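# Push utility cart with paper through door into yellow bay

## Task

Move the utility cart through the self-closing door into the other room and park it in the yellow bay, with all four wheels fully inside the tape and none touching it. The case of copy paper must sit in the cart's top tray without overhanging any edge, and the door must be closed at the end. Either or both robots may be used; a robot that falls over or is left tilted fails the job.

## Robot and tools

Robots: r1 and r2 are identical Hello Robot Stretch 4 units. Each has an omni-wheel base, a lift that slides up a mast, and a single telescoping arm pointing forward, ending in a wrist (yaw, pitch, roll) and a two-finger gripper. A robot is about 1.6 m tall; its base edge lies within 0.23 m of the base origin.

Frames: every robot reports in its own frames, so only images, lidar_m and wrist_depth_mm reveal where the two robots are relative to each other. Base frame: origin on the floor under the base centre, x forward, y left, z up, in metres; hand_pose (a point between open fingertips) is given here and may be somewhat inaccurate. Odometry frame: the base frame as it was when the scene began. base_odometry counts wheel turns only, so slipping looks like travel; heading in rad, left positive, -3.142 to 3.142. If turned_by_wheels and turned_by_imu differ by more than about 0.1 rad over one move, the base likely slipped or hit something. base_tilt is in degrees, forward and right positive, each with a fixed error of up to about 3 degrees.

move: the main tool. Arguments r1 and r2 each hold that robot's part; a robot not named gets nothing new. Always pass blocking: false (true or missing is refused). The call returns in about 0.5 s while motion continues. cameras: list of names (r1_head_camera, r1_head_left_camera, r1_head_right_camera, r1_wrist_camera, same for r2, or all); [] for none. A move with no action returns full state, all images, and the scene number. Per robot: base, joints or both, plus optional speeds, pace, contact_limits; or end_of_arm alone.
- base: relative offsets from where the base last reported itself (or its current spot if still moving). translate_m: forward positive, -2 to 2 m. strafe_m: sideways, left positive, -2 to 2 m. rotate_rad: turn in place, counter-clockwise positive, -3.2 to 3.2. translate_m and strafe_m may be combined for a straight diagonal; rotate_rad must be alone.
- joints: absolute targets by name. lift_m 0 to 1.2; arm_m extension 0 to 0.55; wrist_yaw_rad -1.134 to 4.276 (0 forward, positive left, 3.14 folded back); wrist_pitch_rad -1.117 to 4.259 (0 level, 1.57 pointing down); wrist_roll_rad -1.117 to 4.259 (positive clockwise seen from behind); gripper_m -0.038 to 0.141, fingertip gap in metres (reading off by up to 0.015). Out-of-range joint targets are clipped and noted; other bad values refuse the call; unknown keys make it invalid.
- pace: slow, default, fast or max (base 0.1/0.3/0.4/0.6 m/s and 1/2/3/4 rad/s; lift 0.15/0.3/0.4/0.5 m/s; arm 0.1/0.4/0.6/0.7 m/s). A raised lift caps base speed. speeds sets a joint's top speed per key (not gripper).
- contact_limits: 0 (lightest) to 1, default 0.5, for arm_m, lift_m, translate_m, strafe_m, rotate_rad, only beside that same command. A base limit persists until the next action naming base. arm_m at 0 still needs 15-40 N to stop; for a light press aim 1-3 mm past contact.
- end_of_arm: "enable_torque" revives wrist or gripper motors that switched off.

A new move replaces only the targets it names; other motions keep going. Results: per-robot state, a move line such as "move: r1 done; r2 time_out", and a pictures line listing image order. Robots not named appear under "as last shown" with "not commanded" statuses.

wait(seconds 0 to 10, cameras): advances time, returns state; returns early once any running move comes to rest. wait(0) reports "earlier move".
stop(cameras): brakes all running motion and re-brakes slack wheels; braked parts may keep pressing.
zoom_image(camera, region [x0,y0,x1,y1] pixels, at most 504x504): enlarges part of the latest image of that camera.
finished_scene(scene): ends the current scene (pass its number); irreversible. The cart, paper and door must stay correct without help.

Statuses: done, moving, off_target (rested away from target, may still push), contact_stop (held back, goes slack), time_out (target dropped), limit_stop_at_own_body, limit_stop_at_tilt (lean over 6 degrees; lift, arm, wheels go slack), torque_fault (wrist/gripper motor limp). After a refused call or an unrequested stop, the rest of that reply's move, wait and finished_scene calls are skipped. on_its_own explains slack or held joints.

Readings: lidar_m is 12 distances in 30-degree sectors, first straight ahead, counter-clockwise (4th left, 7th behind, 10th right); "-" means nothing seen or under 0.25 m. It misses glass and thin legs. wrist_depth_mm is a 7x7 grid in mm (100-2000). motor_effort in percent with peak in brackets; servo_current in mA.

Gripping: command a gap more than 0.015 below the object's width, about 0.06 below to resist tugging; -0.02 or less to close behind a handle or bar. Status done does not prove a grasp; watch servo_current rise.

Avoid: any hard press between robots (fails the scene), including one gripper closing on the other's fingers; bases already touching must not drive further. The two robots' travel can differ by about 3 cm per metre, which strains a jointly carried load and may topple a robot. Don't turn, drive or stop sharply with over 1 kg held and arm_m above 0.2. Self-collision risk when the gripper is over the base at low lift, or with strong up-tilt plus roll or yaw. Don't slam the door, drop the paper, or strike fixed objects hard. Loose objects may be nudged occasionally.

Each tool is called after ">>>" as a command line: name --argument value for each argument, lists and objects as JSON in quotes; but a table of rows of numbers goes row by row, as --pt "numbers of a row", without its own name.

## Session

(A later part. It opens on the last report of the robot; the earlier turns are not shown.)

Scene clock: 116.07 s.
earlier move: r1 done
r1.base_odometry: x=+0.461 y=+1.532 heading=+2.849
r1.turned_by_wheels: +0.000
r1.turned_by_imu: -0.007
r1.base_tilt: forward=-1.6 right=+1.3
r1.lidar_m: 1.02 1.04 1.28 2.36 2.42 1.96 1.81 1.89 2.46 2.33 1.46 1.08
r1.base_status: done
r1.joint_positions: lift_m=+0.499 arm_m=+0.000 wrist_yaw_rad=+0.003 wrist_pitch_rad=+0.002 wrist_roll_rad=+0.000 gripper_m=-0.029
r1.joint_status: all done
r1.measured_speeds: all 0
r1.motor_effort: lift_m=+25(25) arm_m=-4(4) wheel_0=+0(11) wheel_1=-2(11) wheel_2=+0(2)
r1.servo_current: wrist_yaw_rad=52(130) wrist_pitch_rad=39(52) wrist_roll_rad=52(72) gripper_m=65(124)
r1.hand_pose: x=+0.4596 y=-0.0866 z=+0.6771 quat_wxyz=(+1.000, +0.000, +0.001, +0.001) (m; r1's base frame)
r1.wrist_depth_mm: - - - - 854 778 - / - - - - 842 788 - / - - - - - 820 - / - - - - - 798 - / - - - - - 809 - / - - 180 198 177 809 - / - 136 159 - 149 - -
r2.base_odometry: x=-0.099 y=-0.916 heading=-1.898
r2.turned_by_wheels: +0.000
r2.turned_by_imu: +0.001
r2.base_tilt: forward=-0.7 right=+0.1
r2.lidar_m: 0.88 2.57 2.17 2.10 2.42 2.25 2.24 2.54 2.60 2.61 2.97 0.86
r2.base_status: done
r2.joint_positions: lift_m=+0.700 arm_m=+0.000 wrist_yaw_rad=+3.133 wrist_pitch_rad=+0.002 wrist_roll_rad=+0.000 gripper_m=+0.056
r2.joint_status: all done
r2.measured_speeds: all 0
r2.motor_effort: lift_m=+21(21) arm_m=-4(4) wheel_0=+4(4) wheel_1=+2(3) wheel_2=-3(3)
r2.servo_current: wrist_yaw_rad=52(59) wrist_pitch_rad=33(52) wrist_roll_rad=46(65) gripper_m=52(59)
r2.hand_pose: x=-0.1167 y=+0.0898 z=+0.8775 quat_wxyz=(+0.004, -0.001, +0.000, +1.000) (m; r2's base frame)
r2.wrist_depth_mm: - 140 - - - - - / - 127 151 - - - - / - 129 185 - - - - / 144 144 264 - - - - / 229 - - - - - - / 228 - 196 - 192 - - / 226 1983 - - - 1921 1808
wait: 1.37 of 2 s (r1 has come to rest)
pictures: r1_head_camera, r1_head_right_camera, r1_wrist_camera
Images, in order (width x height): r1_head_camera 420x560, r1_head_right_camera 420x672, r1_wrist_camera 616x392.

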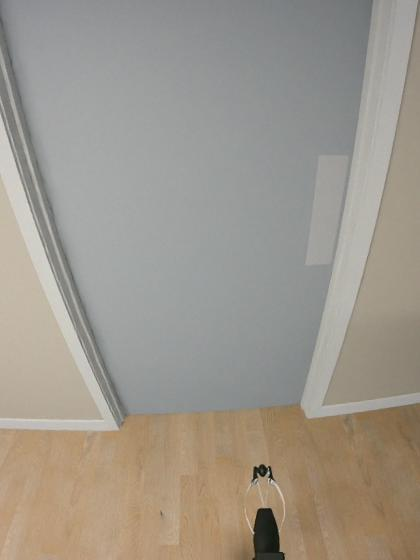

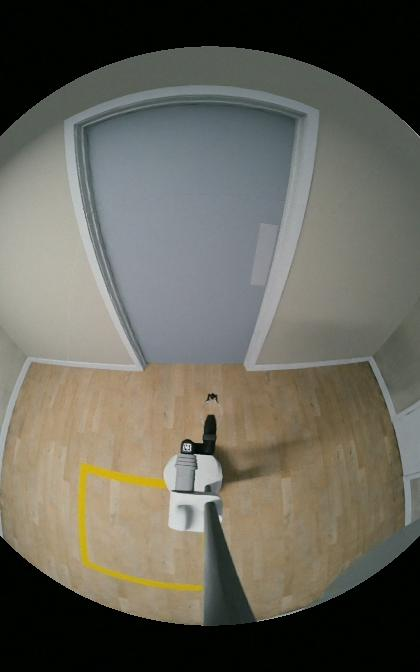

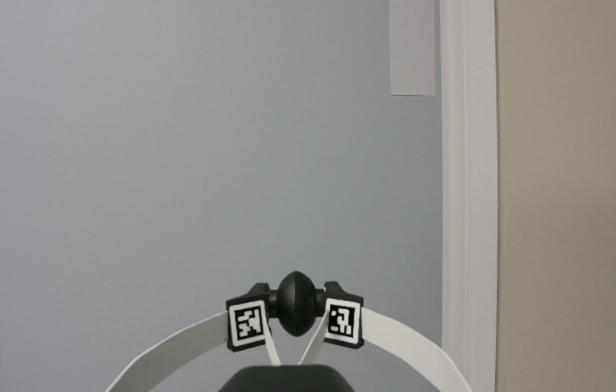

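>>> move --blocking false --r2 '{"base": {"strafe_m": 0.42}}' --r1 '{"base": {"rotate_rad": 0.07}}'

>>> wait --seconds 1.0

>>> wait --seconds 2.0

>>> move --blocking false --r2 '{"base": {"rotate_rad": -0.19}, "joints": {"wrist_yaw_rad": 0.0, "gripper_m": 0.13}}'

>>> wait --seconds 2.0

>>> wait --seconds 1.5 --cameras '["r2_head_camera","r2_head_right_camera","r1_head_camera"]'

Scene clock: 204.30 s.
move: r1 moving; r2 moving
r1.base_odometry: x=+0.461 y=+1.532 heading=+2.919
r1.turned_by_wheels: +0.070
r1.turned_by_imu: +0.070
r1.base_tilt: forward=-1.6 right=+1.3
r1.lidar_m: 1.02 1.07 1.35 2.36 2.46 1.91 1.82 1.93 2.43 2.34 1.38 1.05
r1.base_status: rotate_rad moving
r1.joint_positions: lift_m=+0.499 arm_m=+0.000 wrist_yaw_rad=+0.003 wrist_pitch_rad=+0.002 wrist_roll_rad=+0.000 gripper_m=-0.029
r1.joint_status: not commanded
r1.measured_speeds: all 0
r1.motor_effort: lift_m=+25(25) arm_m=-4(4) wheel_0=-3(7) wheel_1=-2(7) wheel_2=+0(5)
r1.servo_current: wrist_yaw_rad=46(52) wrist_pitch_rad=39(46) wrist_roll_rad=39(65) gripper_m=65(65)
r1.hand_pose: x=+0.4595 y=-0.0867 z=+0.6771 quat_wxyz=(+1.000, +0.000, +0.001, +0.001) (m; r1's base frame)
r1.wrist_depth_mm: - - - - - 798 - / 820 - - - - 809 - / 798 - - - - 768 - / 809 - - - - 778 - / 798 - - - - 768 - / 788 - 180 198 173 778 - / 788 136 159 - 149 - -
r2.base_odometry: x=-0.065 y=-0.928 heading=-1.897
r2.turned_by_wheels: +0.000
r2.turned_by_imu: +0.001
r2.base_tilt: forward=-0.7 right=+0.1
r2.lidar_m: 0.90 2.54 2.12 2.07 2.37 2.26 2.24 2.55 2.65 2.65 2.97 0.86
r2.base_status: strafe_m moving
r2.joint_positions: lift_m=+0.700 arm_m=+0.000 wrist_yaw_rad=+3.133 wrist_pitch_rad=+0.002 wrist_roll_rad=+0.000 gripper_m=+0.056
r2.joint_status: not commanded
r2.measured_speeds: translate_m=-0.001 strafe_m=+0.139 rotate_rad=+0.008 lift_m=+0.000 arm_m=+0.000 wrist_yaw_rad=+0.000 wrist_pitch_rad=+0.000 wrist_roll_rad=+0.000
r2.motor_effort: lift_m=+21(21) arm_m=-4(4) wheel_0=-9(13) wheel_1=+13(13) wheel_2=+0(2)
r2.servo_current: wrist_yaw_rad=46(65) wrist_pitch_rad=46(46) wrist_roll_rad=52(52) gripper_m=46(52)
r2.hand_pose: x=-0.1167 y=+0.0898 z=+0.8775 quat_wxyz=(+0.004, -0.001, +0.000, +1.000) (m; r2's base frame)
r2.wrist_depth_mm: - 140 - - - - - / - 125 148 - - - - / - 129 190 - - - - / 144 143 267 - - - - / 228 - - - - - - / 226 - 195 - 191 - - / 224 1863 - - - 1921 1863
pictures: none

Scene clock: 204.47 s.
earlier move: r1 done; r2 moving
r1.base_odometry: x=+0.461 y=+1.532 heading=+2.919
r1.turned_by_wheels: +0.000
r1.turned_by_imu: +0.000
r1.base_tilt: forward=-1.6 right=+1.3
r1.lidar_m: 1.01 1.07 1.34 2.36 2.45 1.89 1.82 1.90 2.41 2.33 1.38 1.07
r1.base_status: done
r1.joint_positions: lift_m=+0.499 arm_m=+0.000 wrist_yaw_rad=+0.003 wrist_pitch_rad=+0.002 wrist_roll_rad=+0.000 gripper_m=-0.029
r1.joint_status: not commanded
r1.measured_speeds: all 0
r1.motor_effort: lift_m=+25(25) arm_m=-4(4) wheel_0=-2(7) wheel_1=-3(7) wheel_2=+0(5)
r1.servo_current: wrist_yaw_rad=52(52) wrist_pitch_rad=33(46) wrist_roll_rad=33(65) gripper_m=65(65)
r1.hand_pose: x=+0.4595 y=-0.0867 z=+0.6771 quat_wxyz=(+1.000, +0.000, +0.001, +0.001) (m; r1's base frame)
r1.wrist_depth_mm: - - - - - 809 - / 809 - - - - 798 - / 809 - - - - 778 - / 809 - - - - 778 - / 798 - - - - 788 - / 809 - 181 198 173 778 - / 788 136 159 - 149 - -
r2.base_odometry: x=-0.039 y=-0.937 heading=-1.898
r2.turned_by_wheels: +0.000
r2.turned_by_imu: +0.000
r2.base_tilt: forward=-0.7 right=+0.1
r2.lidar_m: 3.53 2.46 2.10 2.02 2.34 2.22 2.24 2.55 2.68 2.67 3.03 0.87
r2.base_status: strafe_m moving
r2.joint_positions: lift_m=+0.700 arm_m=+0.000 wrist_yaw_rad=+3.133 wrist_pitch_rad=+0.002 wrist_roll_rad=+0.000 gripper_m=+0.056
r2.joint_status: not commanded
r2.measured_speeds: translate_m=+0.001 strafe_m=+0.189 rotate_rad=-0.003 lift_m=+0.000 arm_m=+0.000 wrist_yaw_rad=+0.000 wrist_pitch_rad=+0.000 wrist_roll_rad=+0.000
r2.motor_effort: lift_m=+21(21) arm_m=-4(4) wheel_0=-10(13) wheel_1=+10(13) wheel_2=+0(2)
r2.servo_current: wrist_yaw_rad=52(65) wrist_pitch_rad=39(46) wrist_roll_rad=52(52) gripper_m=52(52)
r2.hand_pose: x=-0.1167 y=+0.0898 z=+0.8775 quat_wxyz=(+0.004, -0.001, +0.000, +1.000) (m; r2's base frame)
r2.wrist_depth_mm: - 140 - - - - - / - 123 145 - - - - / - 128 187 - - - - / 144 144 293 - - - - / 227 - - - - - - / 217 - 196 - 192 - - / 223 1921 - - - 1921 1921
wait: 0.17 of 1 s (r1 has come to rest)
pictures: none

Scene clock: 206.47 s.
earlier move: r2 moving
r1.base_odometry: x=+0.461 y=+1.532 heading=+2.919
r1.turned_by_wheels: +0.000
r1.turned_by_imu: +0.000
r1.base_tilt: forward=-1.6 right=+1.3
r1.lidar_m: 1.02 1.07 1.39 2.36 2.47 1.89 1.80 1.93 2.44 2.35 1.36 1.08
r1.base_status: done
r1.joint_positions: lift_m=+0.499 arm_m=+0.000 wrist_yaw_rad=+0.003 wrist_pitch_rad=+0.002 wrist_roll_rad=+0.000 gripper_m=-0.029
r1.joint_status: not commanded
r1.measured_speeds: all 0
r1.motor_effort: lift_m=+25(25) arm_m=-4(4) wheel_0=-1(7) wheel_1=-3(7) wheel_2=-1(5)
r1.servo_current: wrist_yaw_rad=52(65) wrist_pitch_rad=39(52) wrist_roll_rad=39(72) gripper_m=59(72)
r1.hand_pose: x=+0.4595 y=-0.0867 z=+0.6771 quat_wxyz=(+1.000, +0.000, +0.001, +0.001) (m; r1's base frame)
r1.wrist_depth_mm: - - - - - 809 - / 809 - - - - 788 - / 809 - - - - 778 - / 831 - - - - 768 - / 809 - - - - 778 - / 809 - 181 198 172 788 - / 788 136 159 - 149 - -
r2.base_odometry: x=+0.298 y=-1.051 heading=-1.898
r2.turned_by_wheels: +0.000
r2.turned_by_imu: +0.000
r2.base_tilt: forward=-0.7 right=+0.1
r2.lidar_m: 3.65 2.09 1.72 1.68 1.97 2.15 2.17 2.45 3.04 3.01 1.10 1.07
r2.base_status: strafe_m moving
r2.joint_positions: lift_m=+0.700 arm_m=+0.000 wrist_yaw_rad=+3.133 wrist_pitch_rad=+0.002 wrist_roll_rad=+0.000 gripper_m=+0.056
r2.joint_status: not commanded
r2.measured_speeds: all 0
r2.motor_effort: lift_m=+20(21) arm_m=-4(4) wheel_0=-5(14) wheel_1=+2(13) wheel_2=-1(2)
r2.servo_current: wrist_yaw_rad=46(65) wrist_pitch_rad=46(46) wrist_roll_rad=46(59) gripper_m=46(59)
r2.hand_pose: x=-0.1167 y=+0.0898 z=+0.8775 quat_wxyz=(+0.004, -0.001, +0.000, +1.000) (m; r2's base frame)
r2.wrist_depth_mm: - 141 - - - - - / - 126 151 - - - - / - 129 185 - - - - / 144 144 264 - - - - / 229 - - - - - - / 227 - 196 - 191 - - / 225 1863 - - - 1921 1756
wait: 2.00 s; no rest
pictures: none

Scene clock: 206.97 s.
earlier move: r2 done
move: r2 moving
r1: as last shown
r1.lidar_m: 1.01 1.06 1.33 2.33 2.47 1.91 1.83 1.89 2.43 2.33 1.37 1.07
r1.motor_effort: lift_m=+25(25) arm_m=-4(4) wheel_0=-1(2) wheel_1=-3(3) wheel_2=-1(1)
r1.servo_current: wrist_yaw_rad=52(65) wrist_pitch_rad=39(46) wrist_roll_rad=59(59) gripper_m=59(65)
r1.wrist_depth_mm: - - - - - 788 - / 820 - - - - 798 - / 809 - - - - 778 - / 809 - - - - 778 - / 809 - - - - 768 - / 798 - 180 198 173 778 - / 798 136 159 - 149 - -
r2.base_odometry: x=+0.298 y=-1.051 heading=-2.074
r2.turned_by_wheels: -0.176
r2.turned_by_imu: -0.171
r2.base_tilt: forward=-0.6 right=+0.1
r2.lidar_m: 3.60 2.40 1.79 1.69 1.79 2.26 2.15 2.30 3.10 3.01 1.19 1.05
r2.base_status: rotate_rad moving
r2.joint_positions: lift_m=+0.700 arm_m=+0.000 wrist_yaw_rad=+2.569 wrist_pitch_rad=+0.002 wrist_roll_rad=+0.000 gripper_m=+0.075
r2.joint_status: wrist_yaw_rad moving; gripper_m moving
r2.measured_speeds: translate_m=+0.001 strafe_m=+0.001 rotate_rad=-0.262 lift_m=+0.000 arm_m=+0.000 wrist_yaw_rad=-1.745 wrist_pitch_rad=+0.000 wrist_roll_rad=+0.000
r2.motor_effort: lift_m=+21(21) arm_m=-4(4) wheel_0=+2(8) wheel_1=+4(10) wheel_2=+5(10)
r2.servo_current: wrist_yaw_rad=72(111) wrist_pitch_rad=33(46) wrist_roll_rad=52(52) gripper_m=78(78)
r2.hand_pose: x=-0.0241 y=+0.2297 z=+0.8775 quat_wxyz=(+0.282, -0.001, +0.000, +0.959) (m; r2's base frame)
r2.wrist_depth_mm: - - - - - - 1430 / - - - - - - 1499 / - - - - - - 1499 / - - - - - - 1537 / - - - - - - - / - - 190 - 189 - - / 1863 1921 - - - 1756 -
pictures: none

Scene clock: 208.87 s.
earlier move: r2 done
r1.base_odometry: x=+0.461 y=+1.532 heading=+2.919
r1.turned_by_wheels: +0.000
r1.turned_by_imu: +0.000
r1.base_tilt: forward=-1.6 right=+1.3
r1.lidar_m: 1.01 1.07 1.34 2.36 2.49 1.89 1.83 1.92 2.44 2.35 1.36 1.05
r1.base_status: not commanded
r1.joint_positions: lift_m=+0.499 arm_m=+0.000 wrist_yaw_rad=+0.003 wrist_pitch_rad=+0.002 wrist_roll_rad=+0.000 gripper_m=-0.029
r1.joint_status: not commanded
r1.measured_speeds: all 0
r1.motor_effort: lift_m=+25(25) arm_m=-4(4) wheel_0=-2(2) wheel_1=-3(3) wheel_2=-1(1)
r1.servo_current: wrist_yaw_rad=59(65) wrist_pitch_rad=39(52) wrist_roll_rad=59(78) gripper_m=59(72)
r1.hand_pose: x=+0.4595 y=-0.0867 z=+0.6771 quat_wxyz=(+1.000, +0.000, +0.001, +0.001) (m; r1's base frame)
r1.wrist_depth_mm: - - - - - 809 - / 809 - - - - 798 - / 820 - - - - 778 - / 809 - - - - 788 - / 809 - - - - 768 - / 798 - 181 198 173 778 - / 798 136 159 - 149 - -
r2.base_odometry: x=+0.298 y=-1.051 heading=-2.087
r2.turned_by_wheels: -0.013
r2.turned_by_imu: -0.012
r2.base_tilt: forward=-0.7 right=+0.0
r2.lidar_m: 3.59 2.45 1.78 1.70 1.77 2.23 2.16 2.27 3.11 3.02 1.21 1.05
r2.base_status: done
r2.joint_positions: lift_m=+0.700 arm_m=+0.000 wrist_yaw_rad=+0.003 wrist_pitch_rad=+0.002 wrist_roll_rad=+0.000 gripper_m=+0.130
r2.joint_status: all done
r2.measured_speeds: all 0
r2.motor_effort: lift_m=+21(21) arm_m=-4(4) wheel_0=+5(8) wheel_1=+3(10) wheel_2=+4(10)
r2.servo_current: wrist_yaw_rad=52(130) wrist_pitch_rad=33(46) wrist_roll_rad=46(59) gripper_m=46(117)
r2.hand_pose: x=+0.4596 y=-0.0866 z=+0.8775 quat_wxyz=(+1.000, +0.000, +0.001, +0.001) (m; r2's base frame)
r2.wrist_depth_mm: - - - - - - - / - - - - - - - / - - - - - - 976 / - - - - - 1138 946 / - - - - - - - / - - 218 - 220 - - / - 1863 1808 - 1921 1756 -
wait: 1.90 of 2 s (r2 has come to rest)
pictures: none

Scene clock: 210.37 s.
r1.base_odometry: x=+0.461 y=+1.532 heading=+2.919
r1.turned_by_wheels: +0.000
r1.turned_by_imu: +0.000
r1.base_tilt: forward=-1.6 right=+1.3
r1.lidar_m: 1.03 1.05 1.38 2.37 2.47 1.91 1.83 1.91 2.44 2.35 1.39 1.06
r1.base_status: not commanded
r1.joint_positions: lift_m=+0.499 arm_m=+0.000 wrist_yaw_rad=+0.003 wrist_pitch_rad=+0.002 wrist_roll_rad=+0.000 gripper_m=-0.029
r1.joint_status: not commanded
r1.measured_speeds: all 0
r1.motor_effort: lift_m=+25(25) arm_m=-4(4) wheel_0=-2(2) wheel_1=-3(3) wheel_2=-1(1)
r1.servo_current: wrist_yaw_rad=46(65) wrist_pitch_rad=39(52) wrist_roll_rad=59(78) gripper_m=59(72)
r1.hand_pose: x=+0.4595 y=-0.0867 z=+0.6771 quat_wxyz=(+1.000, +0.000, +0.001, +0.001) (m; r1's base frame)
r1.wrist_depth_mm: - - - - - 809 - / 809 - - - - 809 - / 820 - - - - 768 - / 809 - - - - 768 - / 788 - - - - 778 - / 798 - 181 198 172 788 - / 798 136 159 - 150 - -
r2.base_odometry: x=+0.298 y=-1.051 heading=-2.087
r2.turned_by_wheels: +0.000
r2.turned_by_imu: +0.000
r2.base_tilt: forward=-0.6 right=+0.1
r2.lidar_m: 3.61 2.42 1.80 1.69 1.76 2.24 2.15 2.29 3.11 3.01 1.18 1.06
r2.base_status: done
r2.joint_positions: lift_m=+0.700 arm_m=+0.000 wrist_yaw_rad=+0.003 wrist_pitch_rad=+0.002 wrist_roll_rad=+0.000 gripper_m=+0.130
r2.joint_status: all done
r2.measured_speeds: all 0
r2.motor_effort: lift_m=+21(21) arm_m=-4(4) wheel_0=+5(8) wheel_1=+3(10) wheel_2=+4(10)
r2.servo_current: wrist_yaw_rad=39(130) wrist_pitch_rad=39(46) wrist_roll_rad=46(59) gripper_m=46(117)
r2.hand_pose: x=+0.4596 y=-0.0866 z=+0.8775 quat_wxyz=(+1.000, +0.000, +0.001, +0.001) (m; r2's base frame)
r2.wrist_depth_mm: - - - - - - - / - - - - - - - / - - - - - - 976 / - - - - - 1138 946 / - - - - - - - / - - 218 - 219 - - / 1921 1863 1863 - 1921 1708 -
wait: 1.50 s; at rest by 0.27 s
pictures: r1_head_camera, r2_head_camera, r2_head_right_camera
Images, in order (width x height): r1_head_camera 420x560, r2_head_camera 420x560, r2_head_right_camera 420x672.

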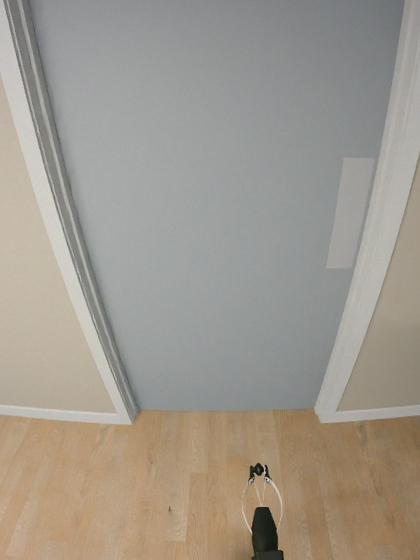

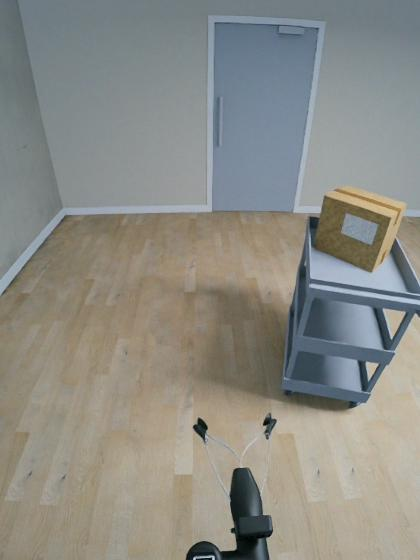

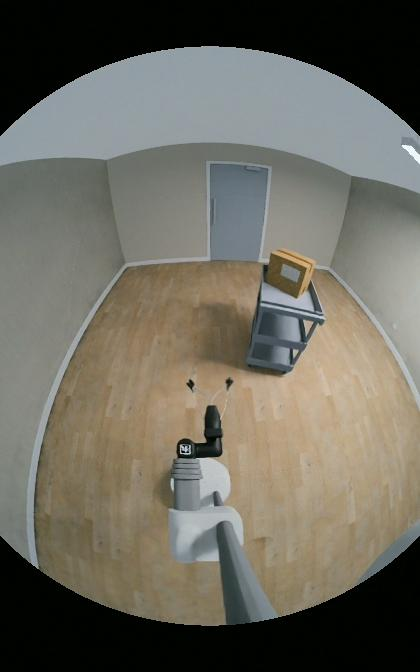

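>>> move --blocking false --r2 '{"base": {"translate_m": 1.9}, "joints": {"lift_m": 0.78}, "pace": "fast"}'

>>> wait --seconds 7 --cameras '["r2_head_camera","r2_wrist_camera","r2_head_right_camera","r2_head_left_camera"]'

Scene clock: 236.63 s.
move: r2 moving
r1: as last shown
r1.base_tilt: forward=-1.6 right=+1.2
r1.lidar_m: 1.01 1.05 1.36 2.34 2.46 1.90 1.82 1.93 2.43 2.35 1.36 1.05
r1.servo_current: wrist_yaw_rad=72(72) wrist_pitch_rad=39(46) wrist_roll_rad=46(59) gripper_m=65(65)
r1.wrist_depth_mm: - - - - - 798 - / 809 - - - - 820 - / 820 - - - - 778 - / 809 - - - - 768 - / 809 - - - - 788 - / 809 - 181 198 173 788 - / 788 136 159 - 149 - -
r2.base_odometry: x=+0.275 y=-1.092 heading=-2.087
r2.turned_by_wheels: +0.000
r2.turned_by_imu: +0.000
r2.base_tilt: forward=-0.6 right=+0.1
r2.lidar_m: 3.55 2.42 1.76 1.70 1.79 2.29 2.20 2.32 3.12 3.00 1.15 1.01
r2.base_status: translate_m moving
r2.joint_positions: lift_m=+0.758 arm_m=+0.000 wrist_yaw_rad=+0.003 wrist_pitch_rad=+0.002 wrist_roll_rad=+0.000 gripper_m=+0.130
r2.joint_status: lift_m moving
r2.measured_speeds: translate_m=+0.179 strafe_m=-0.001 rotate_rad=-0.008 lift_m=+0.156 arm_m=+0.000 wrist_yaw_rad=-0.001 wrist_pitch_rad=+0.000 wrist_roll_rad=+0.000
r2.motor_effort: lift_m=+24(25) arm_m=-4(4) wheel_0=+6(15) wheel_1=+9(10) wheel_2=-17(17)
r2.servo_current: wrist_yaw_rad=39(59) wrist_pitch_rad=33(46) wrist_roll_rad=52(59) gripper_m=59(59)
r2.hand_pose: x=+0.4596 y=-0.0866 z=+0.9355 quat_wxyz=(+1.000, +0.000, +0.001, +0.001) (m; r2's base frame)
r2.wrist_depth_mm: - - - - - - - / - - - - - - - / - - - - - - - / - - - - - - 931 / - - - - - 1060 - / - - 217 - 220 750 - / - - 1983 - - - -
pictures: none

Scene clock: 242.23 s.
earlier move: r2 done
r1.base_odometry: x=+0.461 y=+1.532 heading=+2.919
r1.turned_by_wheels: +0.000
r1.turned_by_imu: +0.000
r1.base_tilt: forward=-1.6 right=+1.3
r1.lidar_m: 1.02 1.07 1.37 2.35 2.47 1.92 1.82 1.92 2.41 2.34 1.36 1.07
r1.base_status: not commanded
r1.joint_positions: lift_m=+0.499 arm_m=+0.000 wrist_yaw_rad=+0.003 wrist_pitch_rad=+0.002 wrist_roll_rad=+0.000 gripper_m=-0.029
r1.joint_status: not commanded
r1.measured_speeds: all 0
r1.motor_effort: lift_m=+25(25) arm_m=-4(4) wheel_0=-1(3) wheel_1=-3(3) wheel_2=-1(1)
r1.servo_current: wrist_yaw_rad=65(72) wrist_pitch_rad=46(52) wrist_roll_rad=33(72) gripper_m=72(72)
r1.hand_pose: x=+0.4595 y=-0.0867 z=+0.6771 quat_wxyz=(+1.000, +0.000, +0.001, +0.001) (m; r1's base frame)
r1.wrist_depth_mm: - - - - - 809 - / 788 - - - - 798 - / 820 - - - - 778 - / 809 - - - - 798 - / 798 - - - - 778 - / 788 - 181 198 173 778 - / 798 136 159 - 149 - -
r2.base_odometry: x=-0.639 y=-2.704 heading=-2.087
r2.turned_by_wheels: +0.000
r2.turned_by_imu: +0.003
r2.base_tilt: forward=-0.7 right=+0.1
r2.lidar_m: 1.69 1.84 1.74 1.67 1.76 2.43 4.18 0.75 0.67 3.07 2.44 1.82
r2.base_status: done
r2.joint_positions: lift_m=+0.780 arm_m=+0.000 wrist_yaw_rad=+0.003 wrist_pitch_rad=+0.002 wrist_roll_rad=+0.000 gripper_m=+0.130
r2.joint_status: all done
r2.measured_speeds: all 0
r2.motor_effort: lift_m=+21(25) arm_m=-4(4) wheel_0=+1(15) wheel_1=+3(10) wheel_2=-3(17)
r2.servo_current: wrist_yaw_rad=39(65) wrist_pitch_rad=46(52) wrist_roll_rad=59(65) gripper_m=52(59)
r2.hand_pose: x=+0.4595 y=-0.0867 z=+0.9575 quat_wxyz=(+1.000, +0.000, +0.001, +0.001) (m; r2's base frame)
r2.wrist_depth_mm: - - - - - - - / - - - - - - - / - - - - - - - / - - - - - - - / - - - - - - - / - 186 187 - 189 - - / - - - - - - -
wait: 5.60 of 7 s (r2 has come to rest)
pictures: r2_head_camera, r2_head_left_camera, r2_head_right_camera, r2_wrist_camera
Images, in order (width x height): r2_head_camera 420x560, r2_head_left_camera 420x672, r2_head_right_camera 420x672, r2_wrist_camera 616x392.

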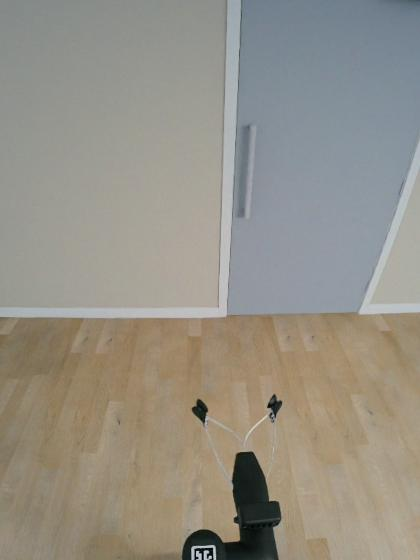

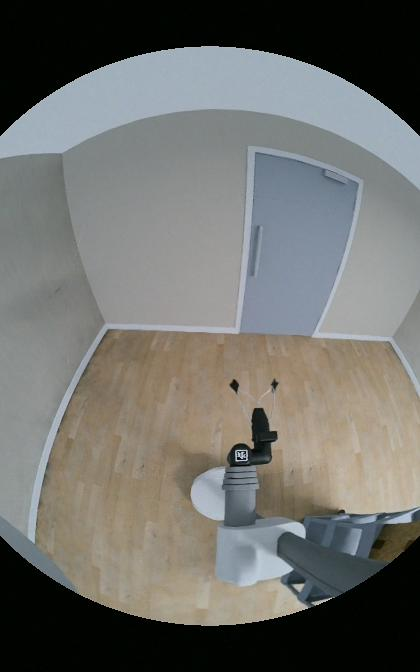

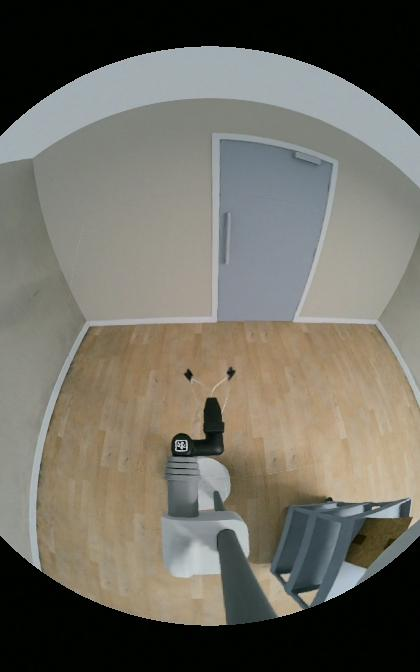

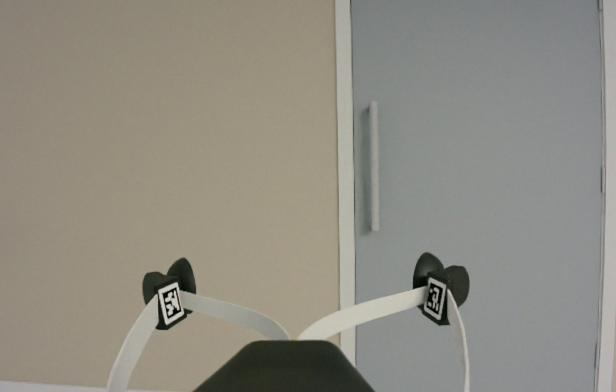

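>>> zoom_image --camera "r2_head_right_camera" --region '[240, 470, 420, 620]'

>>> zoom_image --camera "r2_head_camera" --region '[150, 90, 420, 330]'

Scaled by 2.800 from the camera's 420x672 image, which has a finer 600x960 frame.

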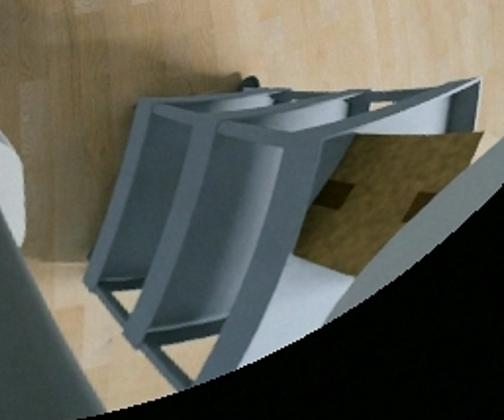

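Scaled by 1.867 from the camera's 420x560 image, which has a finer 1200x1600 frame.

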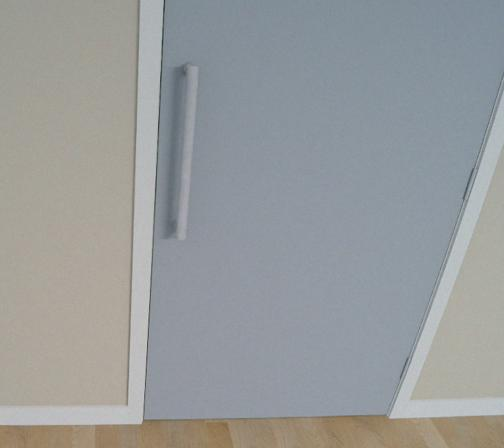

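>>> move --blocking false --r2 '{"base": {"translate_m": 0.8, "strafe_m": -0.17}}'

>>> wait --seconds 5 --cameras '["r2_head_camera","r2_wrist_camera"]'

Scene clock: 271.87 s.
move: r2 moving
r1: as last shown
r1.lidar_m: 1.02 1.08 1.36 2.34 2.45 1.89 1.82 1.90 2.44 2.35 1.36 1.07
r1.motor_effort: lift_m=+25(25) arm_m=-4(4) wheel_0=-2(2) wheel_1=-3(3) wheel_2=-1(1)
r1.servo_current: wrist_yaw_rad=46(52) wrist_pitch_rad=39(46) wrist_roll_rad=59(59) gripper_m=65(65)
r1.wrist_depth_mm: - - - - - 798 - / 820 - - - - 809 - / 820 - - - - 768 - / 809 - - - - 778 - / 788 - - - - 778 - / 798 - 181 198 173 778 - / 798 136 159 - 149 - -
r2.base_odometry: x=-0.660 y=-2.728 heading=-2.086
r2.turned_by_wheels: +0.000
r2.turned_by_imu: +0.001
r2.base_tilt: forward=-0.7 right=+0.1
r2.lidar_m: 1.68 1.84 1.74 1.69 1.79 2.49 4.23 0.77 0.67 3.04 2.41 1.79
r2.base_status: translate_m moving; strafe_m moving
r2.joint_positions: lift_m=+0.780 arm_m=+0.000 wrist_yaw_rad=+0.003 wrist_pitch_rad=+0.002 wrist_roll_rad=+0.000 gripper_m=+0.130
r2.joint_status: not commanded
r2.measured_speeds: translate_m=+0.120 strafe_m=-0.025 rotate_rad=+0.002 lift_m=+0.000 arm_m=+0.000 wrist_yaw_rad=+0.000 wrist_pitch_rad=+0.000 wrist_roll_rad=+0.000
r2.motor_effort: lift_m=+21(21) arm_m=-3(4) wheel_0=+7(13) wheel_1=+7(7) wheel_2=-12(13)
r2.servo_current: wrist_yaw_rad=46(52) wrist_pitch_rad=39(46) wrist_roll_rad=39(52) gripper_m=52(52)
r2.hand_pose: x=+0.4595 y=-0.0867 z=+0.9575 quat_wxyz=(+1.000, +0.000, +0.001, +0.001) (m; r2's base frame)
r2.wrist_depth_mm: - - - - - - - / - - - - - - - / - - - - - - - / - - - - - - - / - - - - - - - / - 186 187 - 189 - - / - - - - - - -
pictures: none

Scene clock: 275.57 s.
earlier move: r2 done
r1.base_odometry: x=+0.461 y=+1.532 heading=+2.919
r1.turned_by_wheels: +0.000
r1.turned_by_imu: +0.000
r1.base_tilt: forward=-1.6 right=+1.2
r1.lidar_m: 1.02 1.06 1.38 2.35 2.45 1.92 1.83 1.89 2.39 2.36 1.39 1.07
r1.base_status: not commanded
r1.joint_positions: lift_m=+0.499 arm_m=+0.000 wrist_yaw_rad=+0.003 wrist_pitch_rad=+0.002 wrist_roll_rad=+0.000 gripper_m=-0.029
r1.joint_status: not commanded
r1.measured_speeds: all 0
r1.motor_effort: lift_m=+25(25) arm_m=-4(4) wheel_0=-1(2) wheel_1=-3(3) wheel_2=-1(1)
r1.servo_current: wrist_yaw_rad=46(72) wrist_pitch_rad=39(52) wrist_roll_rad=59(72) gripper_m=65(65)
r1.hand_pose: x=+0.4595 y=-0.0867 z=+0.6771 quat_wxyz=(+1.000, +0.000, +0.001, +0.001) (m; r1's base frame)
r1.wrist_depth_mm: - - - - - 798 - / 809 - - - - 809 - / 809 - - - - 768 - / 809 - - - - 788 - / 798 - - - - 788 - / 798 - 181 198 173 778 - / 788 136 159 - 149 - -
r2.base_odometry: x=-1.181 y=-3.316 heading=-2.087
r2.turned_by_wheels: +0.000
r2.turned_by_imu: +0.001
r2.base_tilt: forward=-0.7 right=+0.1
r2.lidar_m: 0.89 1.01 1.43 1.84 1.92 2.67 1.43 1.16 3.00 2.90 1.36 1.02
r2.base_status: done
r2.joint_positions: lift_m=+0.780 arm_m=+0.000 wrist_yaw_rad=+0.003 wrist_pitch_rad=+0.002 wrist_roll_rad=+0.000 gripper_m=+0.130
r2.joint_status: not commanded
r2.measured_speeds: all 0
r2.motor_effort: lift_m=+21(21) arm_m=-4(4) wheel_0=+2(13) wheel_1=+2(8) wheel_2=-4(14)
r2.servo_current: wrist_yaw_rad=46(65) wrist_pitch_rad=39(46) wrist_roll_rad=52(65) gripper_m=46(59)
r2.hand_pose: x=+0.4595 y=-0.0867 z=+0.9575 quat_wxyz=(+1.000, +0.000, +0.001, +0.001) (m; r2's base frame)
r2.wrist_depth_mm: - - - 707 - - - / - - - 647 - - - / - - - 647 - - - / - - - 654 - - - / - - - - - - - / - 186 187 154 190 - - / - - - - - - -
wait: 3.70 of 5 s (r2 has come to rest)
pictures: r2_head_camera, r2_wrist_camera
Images, in order (width x height): r2_head_camera 420x560, r2_wrist_camera 616x392.

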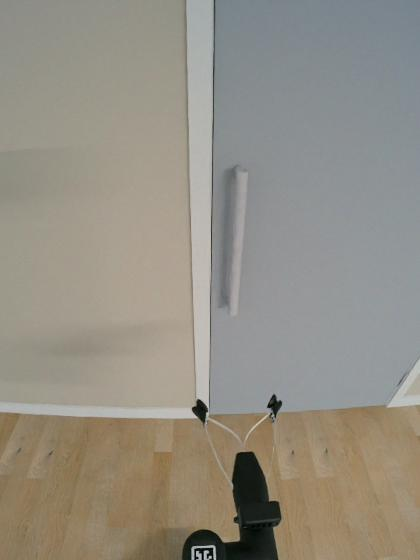

